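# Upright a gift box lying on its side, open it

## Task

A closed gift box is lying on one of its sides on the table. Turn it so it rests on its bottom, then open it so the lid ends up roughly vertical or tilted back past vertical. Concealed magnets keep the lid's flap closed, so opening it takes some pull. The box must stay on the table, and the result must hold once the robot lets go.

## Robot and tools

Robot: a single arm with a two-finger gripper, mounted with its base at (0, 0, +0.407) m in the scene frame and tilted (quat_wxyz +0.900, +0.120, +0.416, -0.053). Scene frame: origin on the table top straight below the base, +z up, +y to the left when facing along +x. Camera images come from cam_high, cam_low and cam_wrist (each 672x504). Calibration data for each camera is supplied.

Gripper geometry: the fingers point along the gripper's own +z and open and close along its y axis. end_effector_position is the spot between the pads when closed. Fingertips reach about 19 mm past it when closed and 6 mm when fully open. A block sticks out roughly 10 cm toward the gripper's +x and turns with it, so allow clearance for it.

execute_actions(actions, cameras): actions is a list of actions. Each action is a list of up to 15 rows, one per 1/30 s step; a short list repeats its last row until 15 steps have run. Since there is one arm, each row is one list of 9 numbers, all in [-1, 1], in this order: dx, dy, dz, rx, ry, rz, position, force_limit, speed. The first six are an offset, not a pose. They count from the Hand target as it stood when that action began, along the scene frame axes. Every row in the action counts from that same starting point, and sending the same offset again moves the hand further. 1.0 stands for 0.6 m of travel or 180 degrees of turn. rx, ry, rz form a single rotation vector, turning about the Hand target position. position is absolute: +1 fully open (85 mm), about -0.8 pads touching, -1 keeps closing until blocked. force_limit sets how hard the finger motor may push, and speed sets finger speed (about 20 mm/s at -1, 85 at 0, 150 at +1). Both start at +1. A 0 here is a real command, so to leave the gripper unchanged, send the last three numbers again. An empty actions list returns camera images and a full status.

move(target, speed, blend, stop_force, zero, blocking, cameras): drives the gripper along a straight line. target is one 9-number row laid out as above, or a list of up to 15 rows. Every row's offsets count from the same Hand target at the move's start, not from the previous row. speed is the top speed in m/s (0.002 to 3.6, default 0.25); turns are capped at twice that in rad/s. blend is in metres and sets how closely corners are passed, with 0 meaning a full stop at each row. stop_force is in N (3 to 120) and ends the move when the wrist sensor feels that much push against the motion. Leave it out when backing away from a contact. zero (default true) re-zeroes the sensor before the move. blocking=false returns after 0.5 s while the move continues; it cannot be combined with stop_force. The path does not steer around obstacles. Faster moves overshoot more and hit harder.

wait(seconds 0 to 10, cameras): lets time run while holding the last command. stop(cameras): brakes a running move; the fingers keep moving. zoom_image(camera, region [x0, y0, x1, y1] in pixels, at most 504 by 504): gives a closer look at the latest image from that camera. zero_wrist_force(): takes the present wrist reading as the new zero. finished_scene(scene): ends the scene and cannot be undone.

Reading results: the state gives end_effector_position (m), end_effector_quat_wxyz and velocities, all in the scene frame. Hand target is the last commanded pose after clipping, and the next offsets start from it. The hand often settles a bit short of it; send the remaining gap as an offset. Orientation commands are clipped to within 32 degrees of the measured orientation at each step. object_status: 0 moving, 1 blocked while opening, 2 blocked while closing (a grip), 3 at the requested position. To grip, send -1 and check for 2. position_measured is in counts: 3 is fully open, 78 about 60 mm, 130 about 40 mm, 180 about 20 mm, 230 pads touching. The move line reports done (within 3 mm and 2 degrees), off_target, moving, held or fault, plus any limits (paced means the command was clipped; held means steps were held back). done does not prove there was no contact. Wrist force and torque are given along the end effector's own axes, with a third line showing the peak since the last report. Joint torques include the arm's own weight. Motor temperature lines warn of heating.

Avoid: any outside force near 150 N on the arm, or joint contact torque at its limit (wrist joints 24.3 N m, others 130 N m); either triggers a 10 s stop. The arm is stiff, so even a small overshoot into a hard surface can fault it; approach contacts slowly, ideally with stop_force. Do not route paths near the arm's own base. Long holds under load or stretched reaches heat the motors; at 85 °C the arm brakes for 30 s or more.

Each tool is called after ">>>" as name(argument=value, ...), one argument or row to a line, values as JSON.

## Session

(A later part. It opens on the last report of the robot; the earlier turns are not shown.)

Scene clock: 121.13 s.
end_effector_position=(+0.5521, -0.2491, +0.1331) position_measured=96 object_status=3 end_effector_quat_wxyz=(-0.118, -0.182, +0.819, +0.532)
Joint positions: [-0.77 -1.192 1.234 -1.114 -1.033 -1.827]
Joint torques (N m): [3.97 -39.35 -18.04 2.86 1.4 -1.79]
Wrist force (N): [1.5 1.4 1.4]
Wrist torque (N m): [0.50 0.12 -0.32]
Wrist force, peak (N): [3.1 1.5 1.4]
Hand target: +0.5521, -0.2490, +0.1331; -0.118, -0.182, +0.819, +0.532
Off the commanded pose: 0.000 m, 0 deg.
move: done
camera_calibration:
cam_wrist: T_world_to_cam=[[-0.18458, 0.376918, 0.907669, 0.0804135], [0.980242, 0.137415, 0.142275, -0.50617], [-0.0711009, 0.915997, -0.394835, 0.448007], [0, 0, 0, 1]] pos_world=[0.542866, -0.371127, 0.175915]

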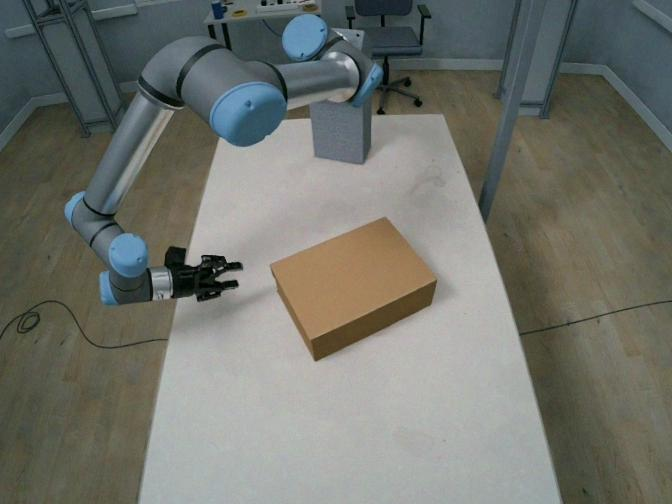

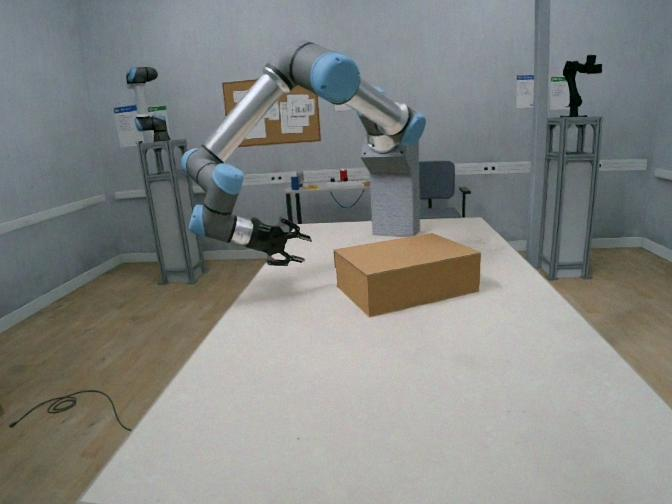

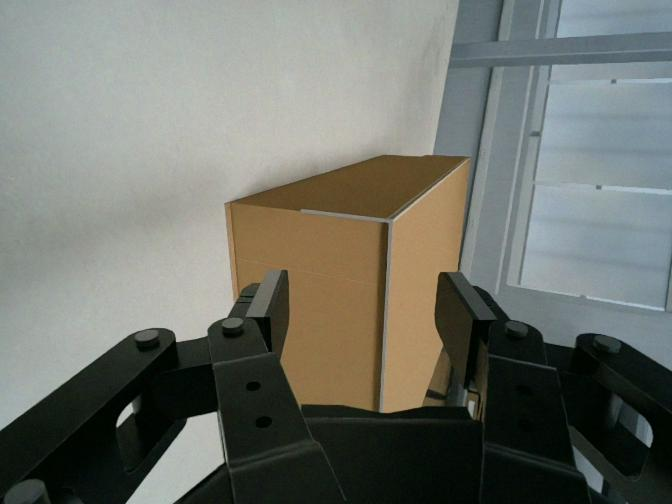

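>>> zoom_image(
  camera="cam_wrist",
  region=[280, 190, 420, 290],
)

>>> zoom_image(
  camera="cam_wrist",
  region=[370, 140, 480, 230],
)

Scaled by 3.600.

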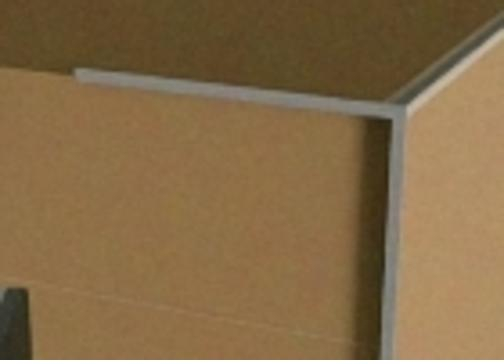

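Scaled by 4.582.

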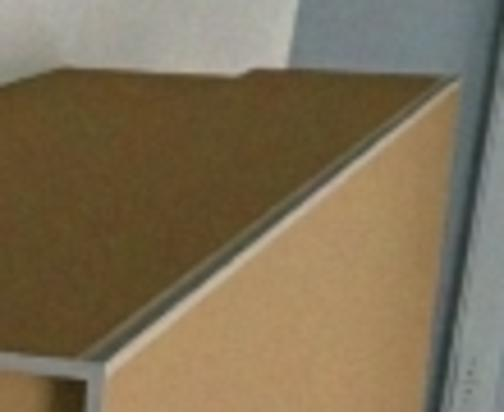

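>>> move(
  target=[-0.0515, 0.1182, -0.0423, 0, 0, 0, 0.2, 0, 0],
  speed=0.08,
  stop_force=4,
  cameras=["cam_wrist", "cam_high"],
)

>>> zoom_image(
  camera="cam_wrist",
  region=[240, 130, 540, 370],
)

Scene clock: 125.20 s.
end_effector_position=(+0.5212, -0.1781, +0.1077) position_measured=104 object_status=3 end_effector_quat_wxyz=(-0.118, -0.182, +0.819, +0.532)
Joint positions: [-0.701 -1.25 1.468 -1.329 -1.001 -1.755]
Joint torques (N m): [-11.76 -37.62 -8.42 0.34 -2.45 -2.29]
Wrist force (N): [1.3 1.8 1.8]
Wrist torque (N m): [0.57 0.12 -0.26]
Wrist force, peak (N): [1.1 1.9 3.0]
Hand target: +0.5212, -0.1781, +0.1077; -0.118, -0.182, +0.819, +0.532
Off the commanded pose: 0.000 m, 0 deg.
move: done
camera_calibration:
cam_wrist: T_world_to_cam=[[-0.184779, 0.376671, 0.907731, 0.0710223], [0.980198, 0.137548, 0.142454, -0.481986], [-0.0711984, 0.916078, -0.394628, 0.370789], [0, 0, 0, 1]] pos_world=[0.511965, -0.300128, 0.150516]
Images, in order (width x height): cam_high 672x504, cam_wrist 672x504.

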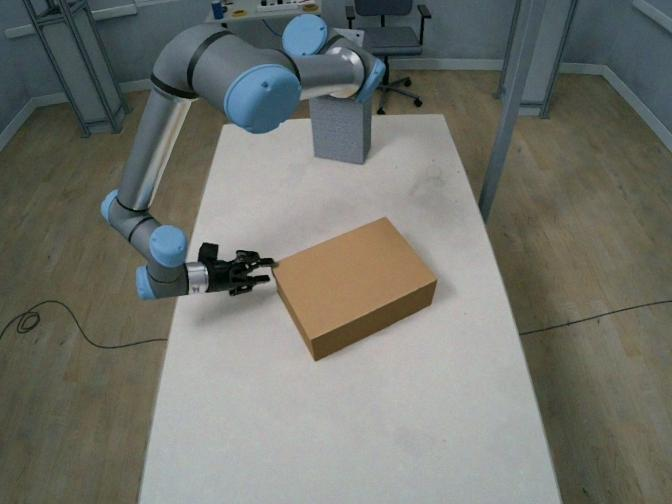

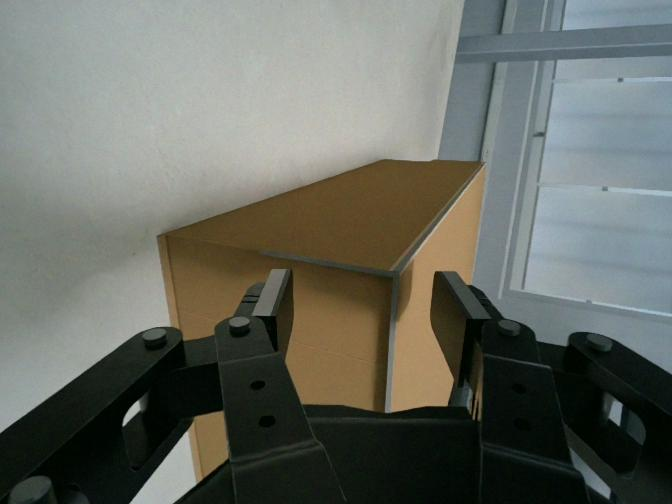

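Scaled by 1.680.

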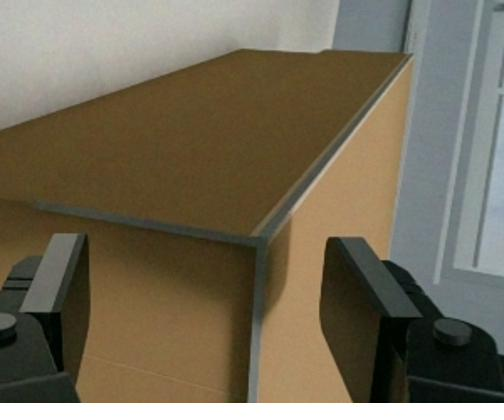

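>>> move(
  target=[0.003, 0.0014, -0.005, 0, 0, 0, 0.2, 0, 0],
  speed=0.05,
)

>>> move(
  target=[0, 0, -0.035, 0, 0, 0, 0.2, 0, 0],
  speed=0.008,
  stop_force=4,
  cameras=["cam_wrist", "cam_high"],
)

>>> zoom_image(
  camera="cam_wrist",
  region=[240, 200, 480, 370],
)

Scene clock: 126.77 s.
end_effector_position=(+0.5230, -0.1772, +0.1046) position_measured=104 object_status=3 end_effector_quat_wxyz=(-0.118, -0.182, +0.819, +0.532)
Joint positions: [-0.697 -1.243 1.462 -1.331 -0.999 -1.75]
Joint torques (N m): [2.32 -45.91 -9.76 -0.04 1.13 1.34]
Wrist force (N): [1.2 1.8 1.8]
Wrist torque (N m): [0.57 0.14 -0.31]
Wrist force, peak (N): [1.7 1.8 1.6]
Hand target: +0.5230, -0.1772, +0.1047; -0.118, -0.182, +0.819, +0.532
Off the commanded pose: 0.000 m, 0 deg.
move: done

Scene clock: 128.77 s.
end_effector_position=(+0.5230, -0.1772, +0.0975) position_measured=104 object_status=3 end_effector_quat_wxyz=(-0.118, -0.182, +0.819, +0.532)
Joint positions: [-0.693 -1.228 1.453 -1.34 -0.997 -1.746]
Joint torques (N m): [-11.22 -54.07 -1.71 2.17 -1.82 -2.36]
Wrist force (N): [2.6 4.4 1.4]
Wrist torque (N m): [0.50 0.10 -0.33]
Wrist force, peak (N): [1.9 7.1 -1.2]
Hand target: +0.5230, -0.1772, +0.0975; -0.118, -0.182, +0.819, +0.532 (not the last commanded pose)
Off the commanded pose: 0.014 m, 0 deg.
move: contact
camera_calibration:
cam_wrist: T_world_to_cam=[[-0.184773, 0.376588, 0.907767, 0.0802794], [0.980199, 0.137535, 0.14246, -0.482413], [-0.071201, 0.916114, -0.394544, 0.36616], [0, 0, 0, 1]] pos_world=[0.513765, -0.299328, 0.140316]
Images, in order (width x height): cam_high 672x504, cam_wrist 672x504.

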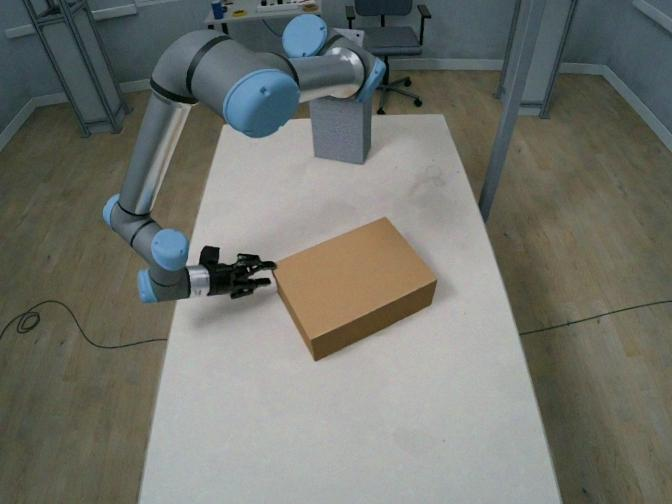

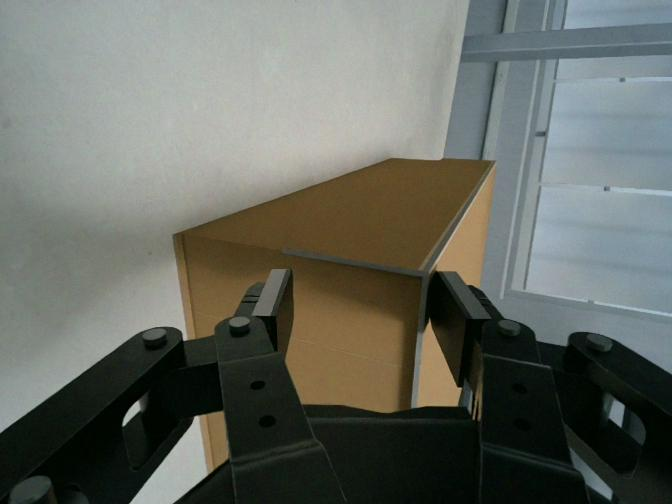

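Scaled by 2.100.

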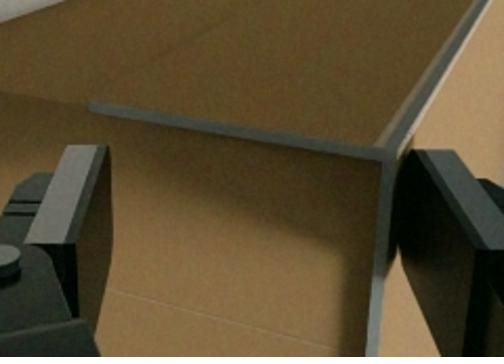

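>>> move(
  target=[0, 0, 0.022, 0, 0, 0, -0.06, 0, 0],
  speed=0.08,
)

>>> move(
  target=[0, 0, -0.05, 0, 0, 0, -0.06, 0, 0],
  speed=0.008,
  stop_force=3,
  cameras=["cam_wrist"],
)

>>> zoom_image(
  camera="cam_wrist",
  region=[240, 200, 480, 370],
)

Scene clock: 130.30 s.
end_effector_position=(+0.5229, -0.1773, +0.1109) position_measured=136 object_status=3 end_effector_quat_wxyz=(-0.118, -0.182, +0.819, +0.532)
Joint positions: [-0.701 -1.256 1.468 -1.323 -1.001 -1.755]
Joint torques (N m): [1.13 -37.3 -14.61 -0.16 -1.54 -0.42]
Wrist force (N): [1.4 1.0 1.0]
Wrist torque (N m): [0.46 0.11 -0.24]
Wrist force, peak (N): [1.3 27.9 -3.9]
Hand target: +0.5230, -0.1772, +0.1107; -0.118, -0.182, +0.819, +0.532
Off the commanded pose: 0.000 m, 0 deg.
move: done

Scene clock: 132.27 s.
end_effector_position=(+0.5230, -0.1772, +0.1041) position_measured=136 object_status=3 end_effector_quat_wxyz=(-0.118, -0.182, +0.819, +0.532)
Joint positions: [-0.697 -1.241 1.461 -1.332 -0.999 -1.75]
Joint torques (N m): [-11.18 -54.13 -2.45 2.24 -1.65 -2.36]
Wrist force (N): [2.6 3.8 0.4]
Wrist torque (N m): [0.38 0.08 -0.33]
Wrist force, peak (N): [1.7 6.2 -2.2]
Hand target: +0.5230, -0.1772, +0.1041; -0.118, -0.182, +0.819, +0.532 (not the last commanded pose)
Off the commanded pose: 0.023 m, 0 deg.
move: contact
camera_calibration:
cam_wrist: T_world_to_cam=[[-0.184773, 0.376588, 0.907767, 0.0743789], [0.980199, 0.137535, 0.14246, -0.483339], [-0.071201, 0.916114, -0.394544, 0.368725], [0, 0, 0, 1]] pos_world=[0.513765, -0.299328, 0.146816]
Images, in order (width x height): cam_wrist 672x504.

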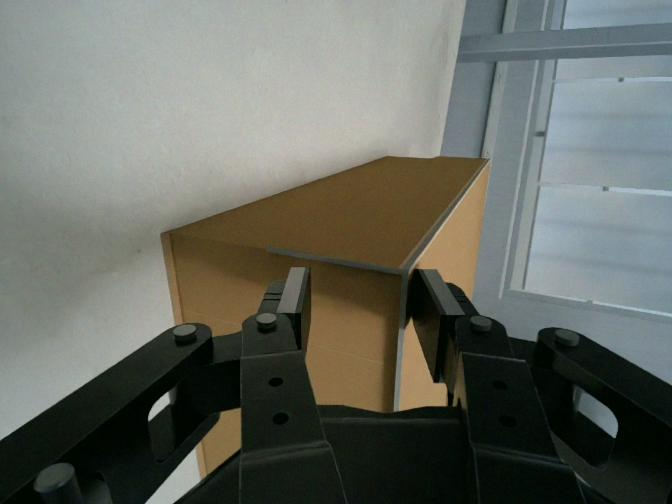

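Scaled by 2.100.

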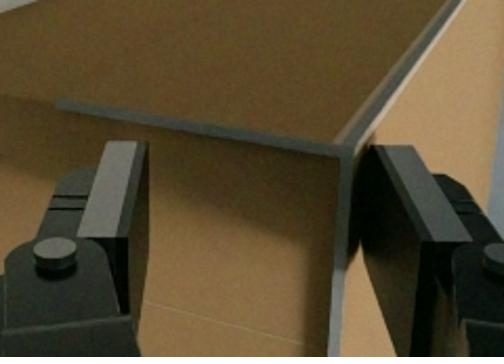

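>>> move(
  target=[0, 0, 0.003, 0, 0, 0, -0.06, 0, 0],
  speed=0.02,
)

>>> move(
  target=[-0.0177, 0.0378, 0, 0, 0, 0, -0.06, 0, 0],
  speed=0.008,
  stop_force=3,
  cameras=["cam_wrist", "cam_high"],
)

>>> zoom_image(
  camera="cam_wrist",
  region=[240, 200, 480, 370],
)

Scene clock: 133.43 s.
end_effector_position=(+0.5230, -0.1772, +0.1059) position_measured=136 object_status=3 end_effector_quat_wxyz=(-0.118, -0.182, +0.819, +0.532)
Joint positions: [-0.698 -1.245 1.463 -1.33 -1 -1.751]
Joint torques (N m): [-10.46 -50.31 -3.39 2.31 -2.29 -2.01]
Wrist force (N): [1.3 1.1 1.0]
Wrist torque (N m): [0.47 0.12 -0.23]
Wrist force, peak (N): [2.5 3.9 0.5]
Hand target: +0.5230, -0.1772, +0.1059; -0.118, -0.182, +0.819, +0.532
Off the commanded pose: 0.000 m, 0 deg.
move: done

Scene clock: 137.47 s.
end_effector_position=(+0.5124, -0.1545, +0.1059) position_measured=136 object_status=3 end_effector_quat_wxyz=(-0.118, -0.182, +0.819, +0.532)
Joint positions: [-0.679 -1.273 1.539 -1.389 -0.992 -1.732]
Joint torques (N m): [-4.29 -36.42 -16.1 2.62 0.46 -1.34]
Wrist force (N): [2.3 0.2 0.1]
Wrist torque (N m): [0.44 0.10 -0.31]
Wrist force, peak (N): [2.5 0.1 0.2]
Hand target: +0.5124, -0.1546, +0.1059; -0.118, -0.182, +0.819, +0.532
Off the commanded pose: 0.000 m, 0 deg.
move: done
camera_calibration:
cam_wrist: T_world_to_cam=[[-0.184773, 0.376588, 0.907767, 0.062147], [0.980199, 0.137535, 0.14246, -0.476342], [-0.071201, 0.916114, -0.394544, 0.347924], [0, 0, 0, 1]] pos_world=[0.503165, -0.276628, 0.148716]
Images, in order (width x height): cam_high 672x504, cam_wrist 672x504.

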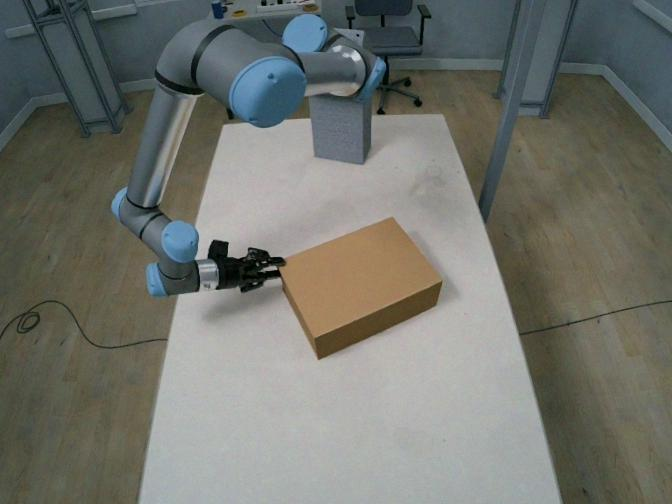

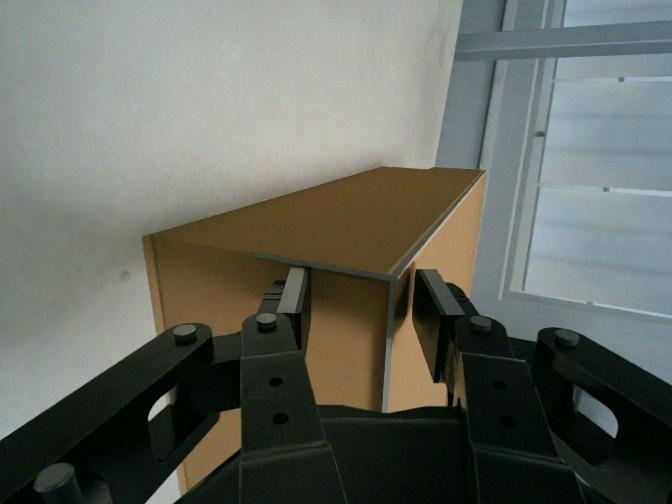

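Scaled by 2.100.

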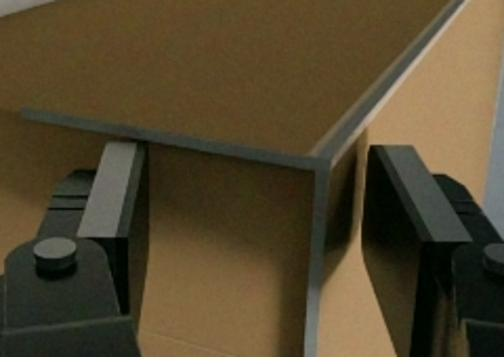

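>>> move(
  target=[0, 0, -0.02, 0, 0, 0, -0.06, 0, 0],
  speed=0.008,
  stop_force=10,
  cameras=["cam_wrist"],
)

>>> zoom_image(
  camera="cam_wrist",
  region=[240, 200, 480, 370],
)

Scene clock: 139.23 s.
end_effector_position=(+0.5124, -0.1546, +0.1036) position_measured=136 object_status=3 end_effector_quat_wxyz=(-0.118, -0.182, +0.819, +0.532)
Joint positions: [-0.678 -1.268 1.537 -1.392 -0.991 -1.73]
Joint torques (N m): [-10.14 -51.97 -0.55 1.88 -1.4 -2.66]
Wrist force (N): [3.9 6.3 -2.9]
Wrist torque (N m): [0.26 0.09 -0.37]
Wrist force, peak (N): [2.7 10.5 -7.1]
Hand target: +0.5124, -0.1546, +0.1036; -0.118, -0.182, +0.819, +0.532 (not the last commanded pose)
Off the commanded pose: 0.010 m, 0 deg.
move: contact
camera_calibration:
cam_wrist: T_world_to_cam=[[-0.184685, 0.376617, 0.907773, 0.06427], [0.980222, 0.137411, 0.142415, -0.475942], [-0.071102, 0.916121, -0.394546, 0.346922], [0, 0, 0, 1]] pos_world=[0.503065, -0.276628, 0.146316]
Images, in order (width x height): cam_wrist 672x504.

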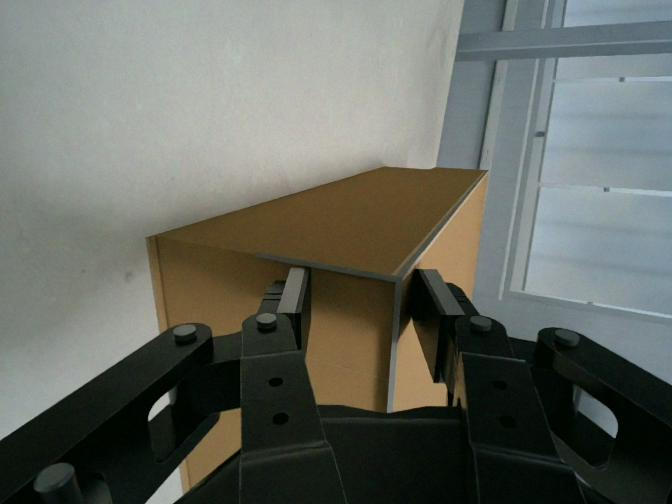

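Scaled by 2.100.

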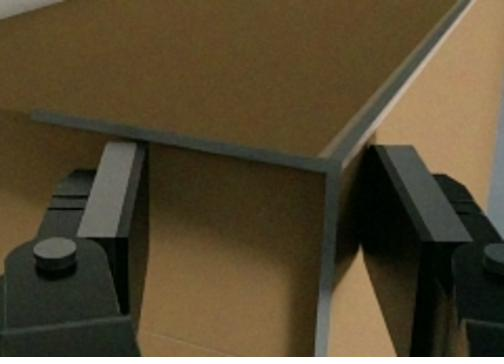

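>>> move(
  target=[-0.0024, -0.0011, 0.003, -0.0236, 0.0503, 0, -0.06, 0, 0],
  speed=0.03,
  cameras=["cam_wrist"],
)

>>> zoom_image(
  camera="cam_wrist",
  region=[240, 200, 480, 370],
)

Scene clock: 143.37 s.
end_effector_position=(+0.5109, -0.1553, +0.1054) position_measured=136 object_status=3 end_effector_quat_wxyz=(-0.189, -0.135, +0.826, +0.514) end_effector_velocity=(+0.000, -0.001, +0.000) end_effector_angular_velocity=(+0.002, -0.003, +0.001)
Joint positions: [-0.655 -1.264 1.511 -1.388 -1.052 -1.543]
Joint velocities: [-0.002 0.001 0 0.001 0 -0.005]
Joint torques (N m): [3.48 -38.25 -10.87 2.04 0.65 -2.24]
Wrist force (N): [2.9 1.9 -0.4]
Wrist torque (N m): [0.23 0.03 -0.33]
Wrist force, peak (N): [3.8 6.9 -3.2]
Hand target: +0.5109, -0.1553, +0.1054; -0.189, -0.135, +0.826, +0.514
Off the commanded pose: 0.000 m, 0 deg.
move: done
camera_calibration:
cam_wrist: T_world_to_cam=[[-0.0416518, 0.443767, 0.895174, 0.00130912], [0.989573, 0.141962, -0.0243313, -0.461256], [-0.137879, 0.884826, -0.445052, 0.38278], [0, 0, 0, 1]] pos_world=[0.509278, -0.273794, 0.157962]
Images, in order (width x height): cam_wrist 672x504.

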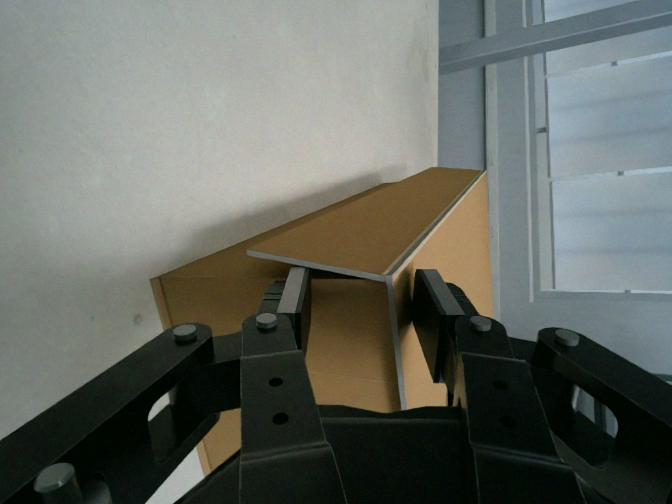

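Scaled by 2.100.

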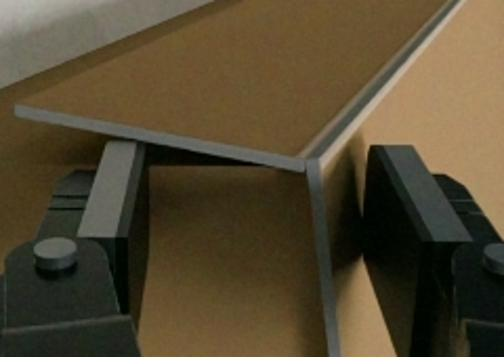

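>>> move(
  target=[-0.0027, -0.0013, 0.0083, -0.0424, 0.0906, 0, -0.06, 0, 0],
  speed=0.05,
  cameras=["cam_wrist", "cam_high"],
)

>>> zoom_image(
  camera="cam_wrist",
  region=[240, 200, 480, 370],
)

Scene clock: 147.37 s.
end_effector_position=(+0.5093, -0.1560, +0.1104) position_measured=136 object_status=3 end_effector_quat_wxyz=(-0.313, -0.048, +0.823, +0.472) end_effector_velocity=(+0.000, +0.000, +0.000) end_effector_angular_velocity=(+0.003, -0.005, +0.001)
Joint positions: [-0.613 -1.24 1.443 -1.338 -1.16 -1.225]
Joint velocities: [0 0 0.001 -0.001 0.001 -0.006]
Joint torques (N m): [0.93 -46.99 -3.96 0.9 0.98 -2.68]
Wrist force (N): [0.4 -1.1 0.2]
Wrist torque (N m): [0.18 0.01 -0.12]
Wrist force, peak (N): [2.9 2.1 -0.5]
Hand target: +0.5093, -0.1560, +0.1104; -0.313, -0.048, +0.823, +0.472
Off the commanded pose: 0.000 m, 0 deg.
move: done
camera_calibration:
cam_wrist: T_world_to_cam=[[0.202186, 0.557913, 0.804894, -0.0993205], [0.94034, 0.119048, -0.318728, -0.405367], [-0.273644, 0.821316, -0.500558, 0.450777], [0, 0, 0, 1]] pos_world=[0.524617, -0.26656, 0.176381]
Images, in order (width x height): cam_high 672x504, cam_wrist 672x504.

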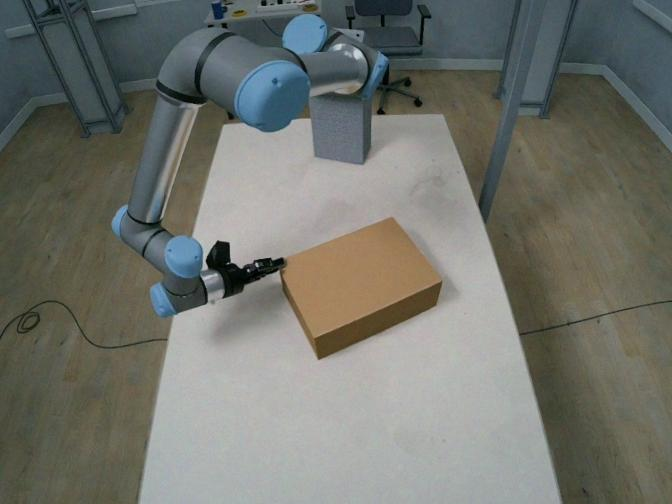

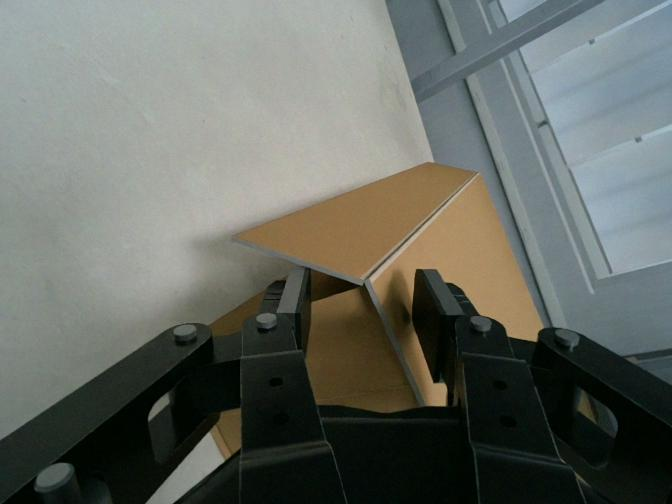

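Scaled by 2.100.

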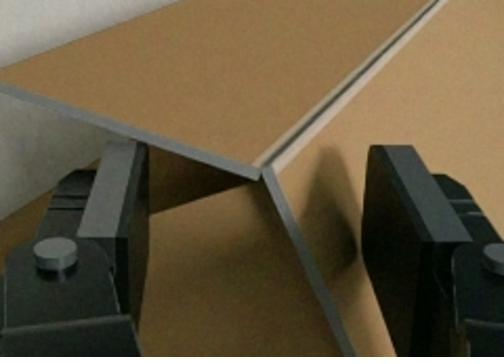

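>>> move(
  target=[
    [-0.0197, -0.0092, 0.003, 0, 0, 0, -0.06, 0, 0],
    [-0.0444, 0.0436, 0.003, 0, 0, 0, -0.06, 0, 0],
  ],
  speed=0.05,
  stop_force=4,
  cameras=["cam_wrist", "cam_high"],
)

>>> zoom_image(
  camera="cam_wrist",
  region=[200, 150, 480, 400],
)

Scene clock: 150.37 s.
end_effector_position=(+0.4827, -0.1299, +0.1122) position_measured=136 object_status=3 end_effector_quat_wxyz=(-0.313, -0.048, +0.823, +0.472)
Joint positions: [-0.603 -1.284 1.569 -1.424 -1.155 -1.215]
Joint torques (N m): [-7.52 -36.79 -16.27 3.13 -2.63 -2.52]
Wrist force (N): [0.6 -0.7 0.7]
Wrist torque (N m): [0.13 0.02 -0.18]
Wrist force, peak (N): [1.2 -1.9 0.2]
Hand target: +0.4827, -0.1299, +0.1122; -0.313, -0.048, +0.823, +0.472
Off the commanded pose: 0.000 m, 0 deg.
move: done
camera_calibration:
cam_wrist: T_world_to_cam=[[0.202152, 0.557809, 0.804974, -0.109975], [0.940435, 0.118846, -0.318524, -0.383019], [-0.273344, 0.821416, -0.500559, 0.422838], [0, 0, 0, 1]] pos_world=[0.498017, -0.240461, 0.178181]
Images, in order (width x height): cam_high 672x504, cam_wrist 672x504.

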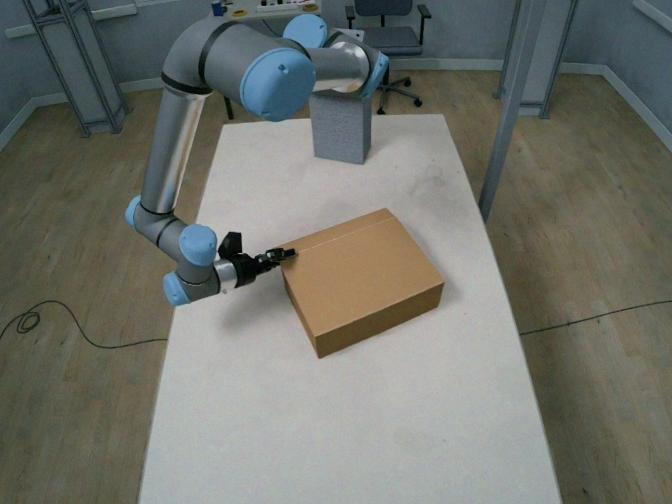

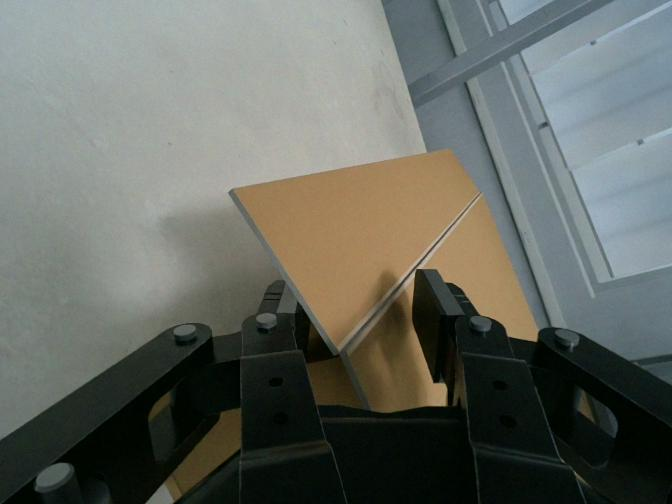

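Scaled by 1.800.

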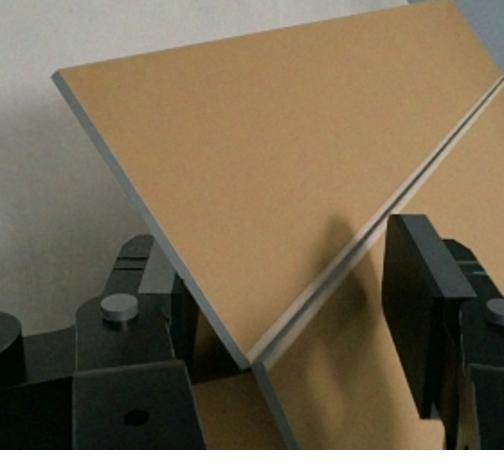

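>>> move(
  target=[-0.0227, -0.0106, 0.0167, 0, 0, 0, -0.06, 0, 0],
  speed=0.06,
  cameras=["cam_wrist", "cam_low"],
)

>>> zoom_image(
  camera="cam_wrist",
  region=[200, 150, 480, 400],
)

Scene clock: 152.23 s.
end_effector_position=(+0.4689, -0.1363, +0.1223) position_measured=136 object_status=3 end_effector_quat_wxyz=(-0.313, -0.048, +0.823, +0.472) end_effector_velocity=(+0.002, +0.001, -0.001) end_effector_angular_velocity=(+0.000, +0.001, +0.001)
Joint positions: [-0.629 -1.311 1.608 -1.425 -1.167 -1.241]
Joint velocities: [0.003 0.003 -0.005 0.001 0 0.004]
Joint torques (N m): [10.65 -34.85 -15.27 -0.18 0.22 1.96]
Wrist force (N): [0.3 -0.8 0.2]
Wrist torque (N m): [0.13 0.04 -0.13]
Wrist force, peak (N): [-1.1 -0.8 0.3]
Hand target: +0.4690, -0.1362, +0.1222; -0.313, -0.048, +0.823, +0.472
Off the commanded pose: 0.000 m, 0 deg.
move: done
camera_calibration:
cam_wrist: T_world_to_cam=[[0.201874, 0.55784, 0.805022, -0.111613], [0.940461, 0.119084, -0.318357, -0.366048], [-0.273457, 0.821361, -0.500588, 0.429425], [0, 0, 0, 1]] pos_world=[0.484216, -0.246861, 0.188282]
Images, in order (width x height): cam_low 672x504, cam_wrist 672x504.

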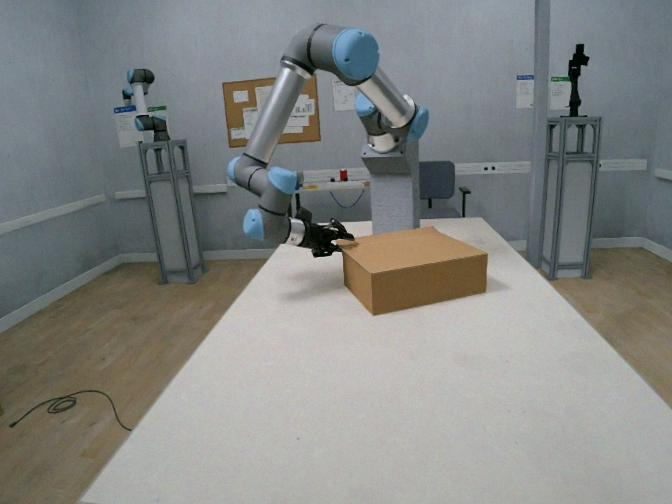

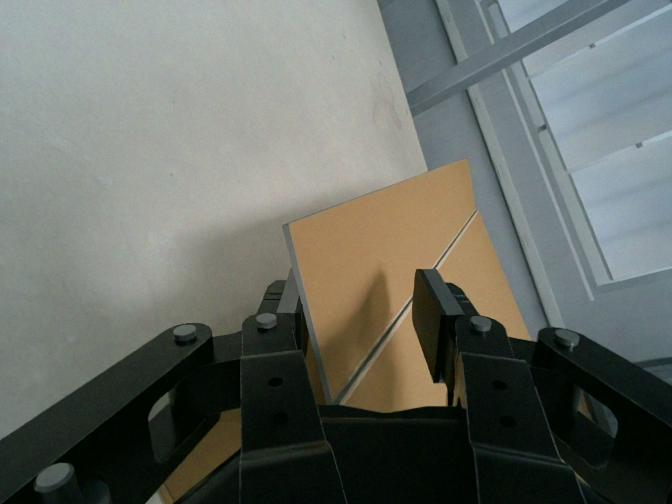

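Scaled by 1.800.

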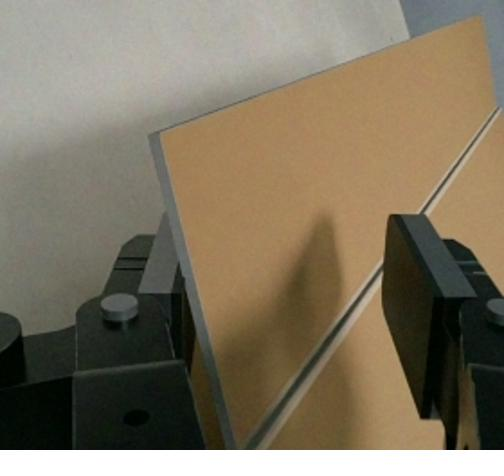

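>>> move(
  target=[-0.0204, -0.0095, 0.008, 0, 0, 0, -0.06, 0, 0],
  speed=0.06,
)

>>> move(
  target=[0, 0, 0, 0, 0, 0, -1, -1, -1],
  cameras=["cam_wrist", "cam_high"],
)

>>> zoom_image(
  camera="cam_wrist",
  region=[200, 150, 480, 400],
)

Scene clock: 153.47 s.
end_effector_position=(+0.4567, -0.1420, +0.1270) position_measured=136 object_status=3 end_effector_quat_wxyz=(-0.313, -0.048, +0.823, +0.472)
Joint positions: [-0.651 -1.326 1.637 -1.431 -1.176 -1.263]
Joint torques (N m): [10.55 -35.24 -15.22 0.86 -0.13 2.02]
Wrist force (N): [0.4 -0.9 0.3]
Wrist torque (N m): [0.12 0.03 -0.12]
Wrist force, peak (N): [0.7 -0.7 0.3]
Hand target: +0.4568, -0.1419, +0.1270; -0.313, -0.048, +0.823, +0.472
Off the commanded pose: 0.000 m, 0 deg.
move: done

Scene clock: 154.63 s.
end_effector_position=(+0.4568, -0.1419, +0.1270) position_measured=184 object_status=0 end_effector_quat_wxyz=(-0.313, -0.048, +0.823, +0.472)
Joint positions: [-0.651 -1.326 1.637 -1.431 -1.176 -1.262]
Joint torques (N m): [10 -35.03 -14.32 2.47 1.26 2.2]
Wrist force (N): [1.3 0.1 -2.3]
Wrist torque (N m): [-0.52 0.01 -0.21]
Wrist force, peak (N): [1.5 0.1 -2.2]
Hand target: +0.4568, -0.1419, +0.1270; -0.313, -0.048, +0.823, +0.472
Off the commanded pose: 0.000 m, 0 deg.
move: done
camera_calibration:
cam_wrist: T_world_to_cam=[[0.202152, 0.557809, 0.804974, -0.109959], [0.940435, 0.118846, -0.318524, -0.352522], [-0.273344, 0.821416, -0.500559, 0.433024], [0, 0, 0, 1]] pos_world=[0.472117, -0.252461, 0.192981]
Images, in order (width x height): cam_high 672x504, cam_wrist 672x504.

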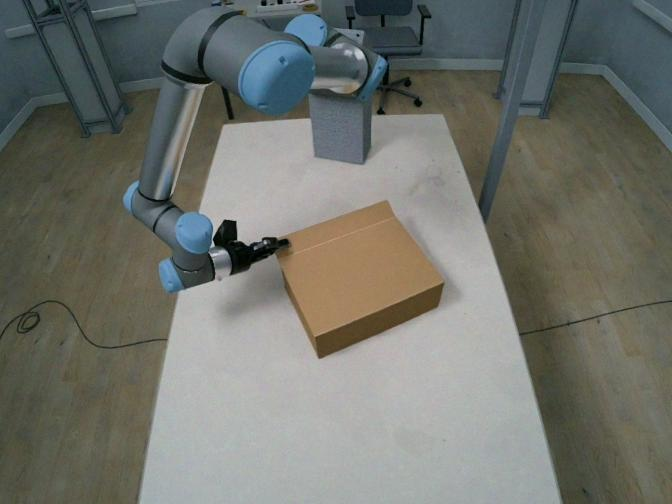

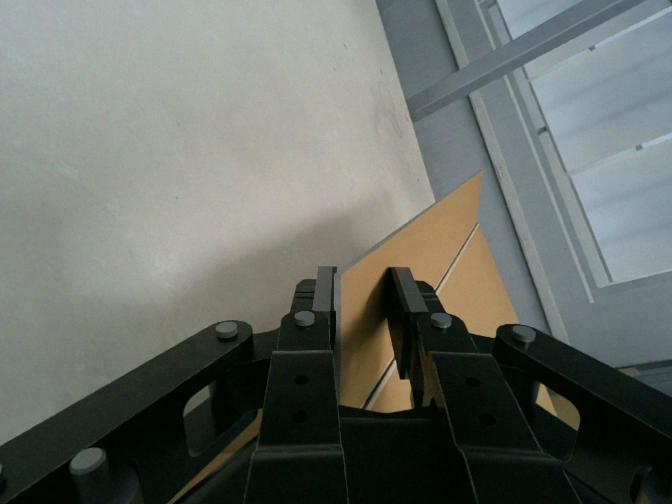

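Scaled by 1.800.

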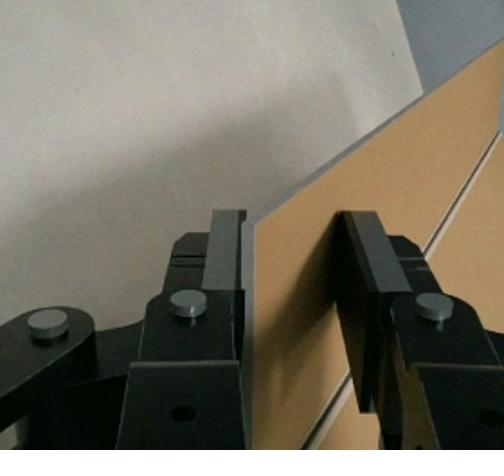

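Still closing; wait.

>>> wait(
  seconds=1,
  cameras=["cam_wrist", "cam_low"],
)

Scene clock: 156.07 s.
end_effector_position=(+0.4568, -0.1419, +0.1270) position_measured=184 object_status=2 end_effector_quat_wxyz=(-0.313, -0.048, +0.823, +0.472)
Joint positions: [-0.651 -1.326 1.637 -1.431 -1.176 -1.262]
Joint torques (N m): [10.1 -34.62 -13.64 2.56 0 2.2]
Wrist force (N): [1.2 -0.4 -2.2]
Wrist torque (N m): [-0.55 0.01 -0.21]
Wrist force, peak (N): [1.4 0.0 -2.5]
Hand target: +0.4568, -0.1419, +0.1270; -0.313, -0.048, +0.823, +0.472
Tool commands: gripper/position=-1.0 gripper/force_limit=-1.0 gripper/speed=-1.0
Off the commanded pose: 0.000 m, 0 deg.
wait: 1.00 s; at rest from the start
camera_calibration:
cam_wrist: T_world_to_cam=[[0.202152, 0.557809, 0.804974, -0.109959], [0.940435, 0.118846, -0.318524, -0.352522], [-0.273344, 0.821416, -0.500559, 0.433024], [0, 0, 0, 1]] pos_world=[0.472117, -0.252461, 0.192981]
Images, in order (width x height): cam_low 672x504, cam_wrist 672x504.

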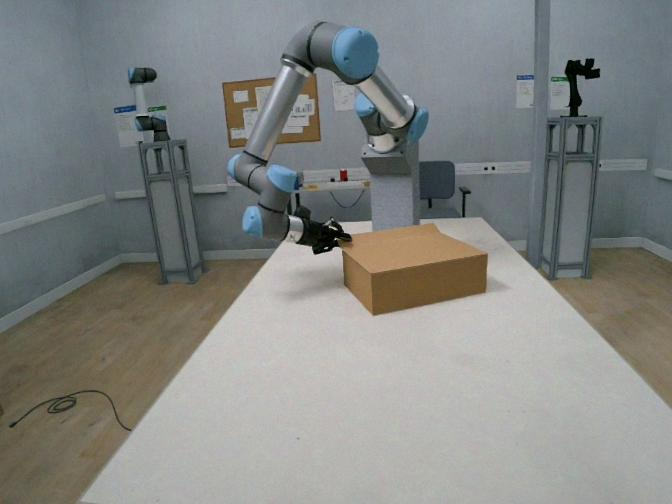

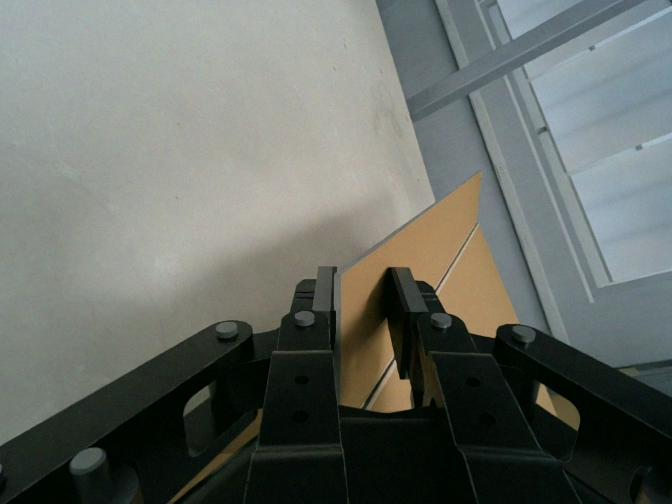

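>>> move(
  target=[
    [0.0053, 0.0025, 0.0665, 0, 0, 0, -1, -1, -1],
    [0.021, 0.0098, 0.1312, 0, 0, 0, -1, -1, -1],
    [0.0812, 0.038, 0.2463, 0, 0, 0, -1, -1, -1],
  ],
  speed=0.06,
  blend=[0.01, 0.01, 0],
  cameras=["all"],
)

Scene clock: 160.47 s.
end_effector_position=(+0.5056, -0.1191, +0.2748) position_measured=184 object_status=2 end_effector_quat_wxyz=(-0.313, -0.048, +0.823, +0.472)
Joint positions: [-0.659 -1.607 1.632 -1.142 -1.179 -1.27]
Joint torques (N m): [0.26 -34.63 -5.5 -0.58 -0.24 0.04]
Wrist force (N): [-0.4 -1.3 0.5]
Wrist torque (N m): [-0.46 0.16 -0.23]
Wrist force, peak (N): [1.4 -0.2 -2.6]
Hand target: +0.5055, -0.1191, +0.2748; -0.313, -0.048, +0.823, +0.472
Off the commanded pose: 0.000 m, 0 deg.
move: done
camera_calibration:
cam_wrist: T_world_to_cam=[[0.201963, 0.557903, 0.804957, -0.251472], [0.940473, 0.118918, -0.318385, -0.354065], [-0.273352, 0.821342, -0.500676, 0.501694], [0, 0, 0, 1]] pos_world=[0.520916, -0.22966, 0.340882]

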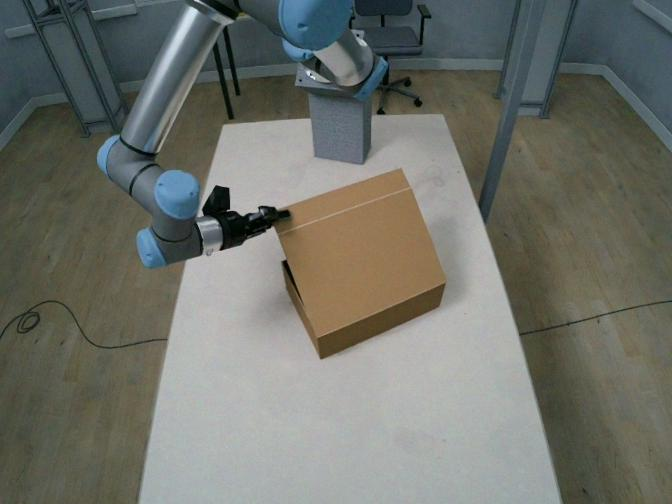

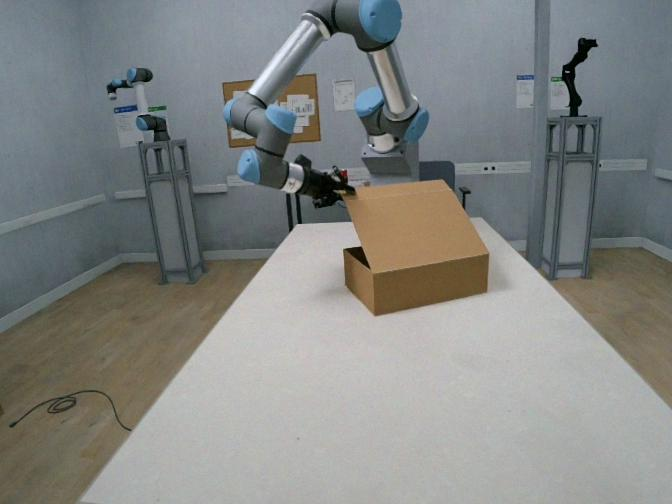

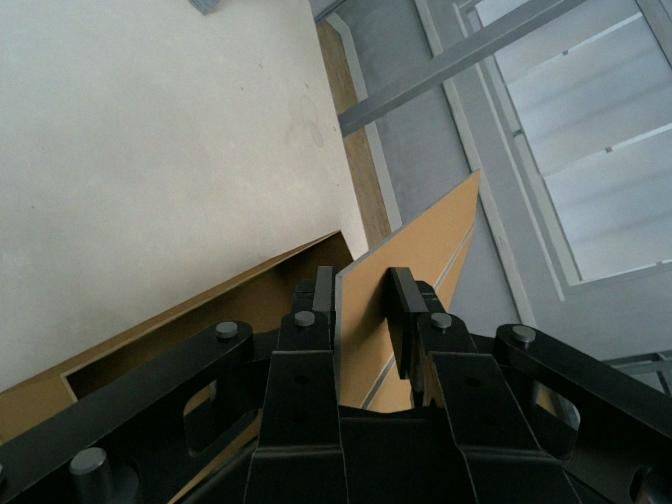

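>>> move(
  target=[
    [0.0924, 0.0433, 0.0857, 0, 0, 0, -1, -1, -1],
    [0.2058, 0.0964, 0.1312, 0, 0, 0, -1, -1, -1],
    [0.3083, 0.1444, 0.1342, 0, 0, 0, -1, -1, -1],
  ],
  speed=0.07,
  blend=[0.015, 0.015, 0],
  cameras=["all"],
)

Scene clock: 164.67 s.
end_effector_position=(+0.6905, -0.0324, +0.3553) position_measured=184 object_status=2 end_effector_quat_wxyz=(-0.313, -0.048, +0.823, +0.472)
Joint positions: [-0.355 -1.491 1.12 -0.882 -1.064 -0.957]
Joint torques (N m): [-1.8 -60.25 -10.87 -2.32 -2.04 -1.79]
Wrist force (N): [5.3 4.5 1.5]
Wrist torque (N m): [-0.31 0.16 -0.40]
Wrist force, peak (N): [13.4 10.1 -2.8]
Hand target: +0.6905, -0.0325, +0.3553; -0.313, -0.048, +0.823, +0.472
Off the commanded pose: 0.000 m, 0 deg.
move: done
camera_calibration:
cam_wrist: T_world_to_cam=[[0.202305, 0.557643, 0.805051, -0.402222], [0.940401, 0.118833, -0.31863, -0.512529], [-0.273349, 0.821531, -0.500367, 0.521177], [0, 0, 0, 1]] pos_world=[0.705817, -0.142962, 0.421281]

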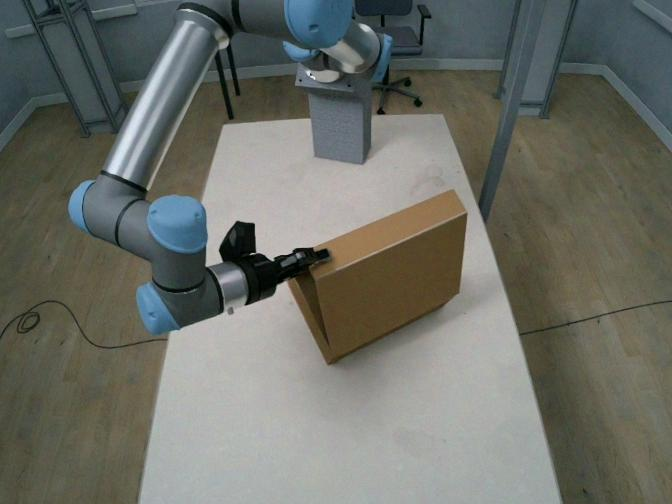

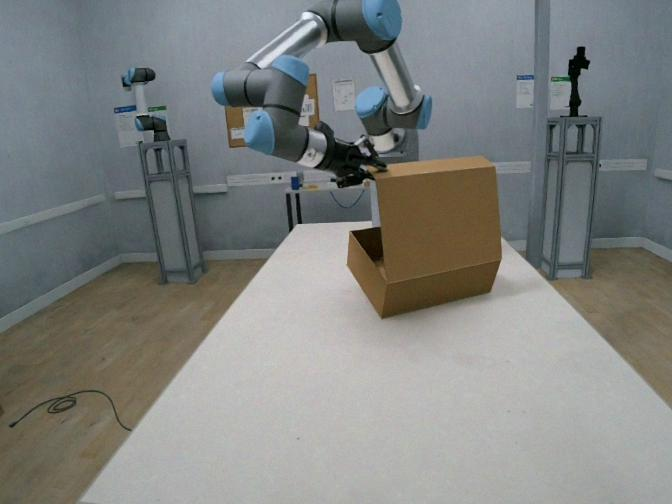

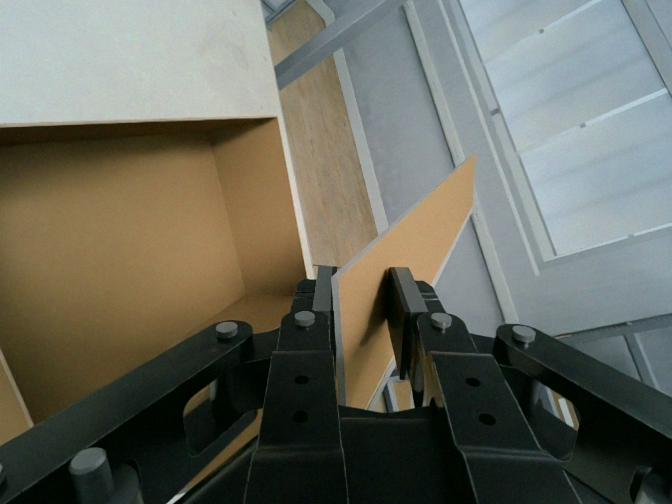

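>>> zoom_image(
  camera="cam_high",
  region=[260, 170, 490, 380],
)

>>> zoom_image(
  camera="cam_low",
  region=[330, 140, 520, 330],
)

Scaled by 2.191.

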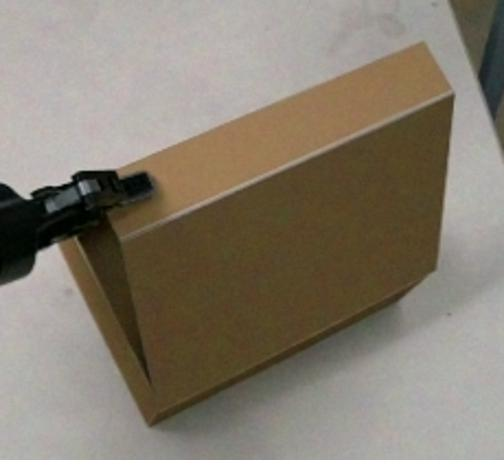

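Scaled by 2.653.

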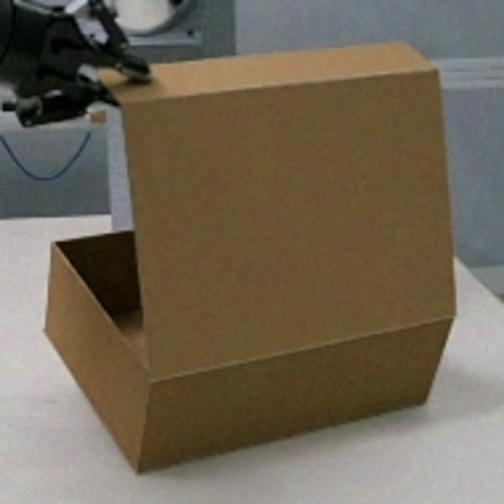

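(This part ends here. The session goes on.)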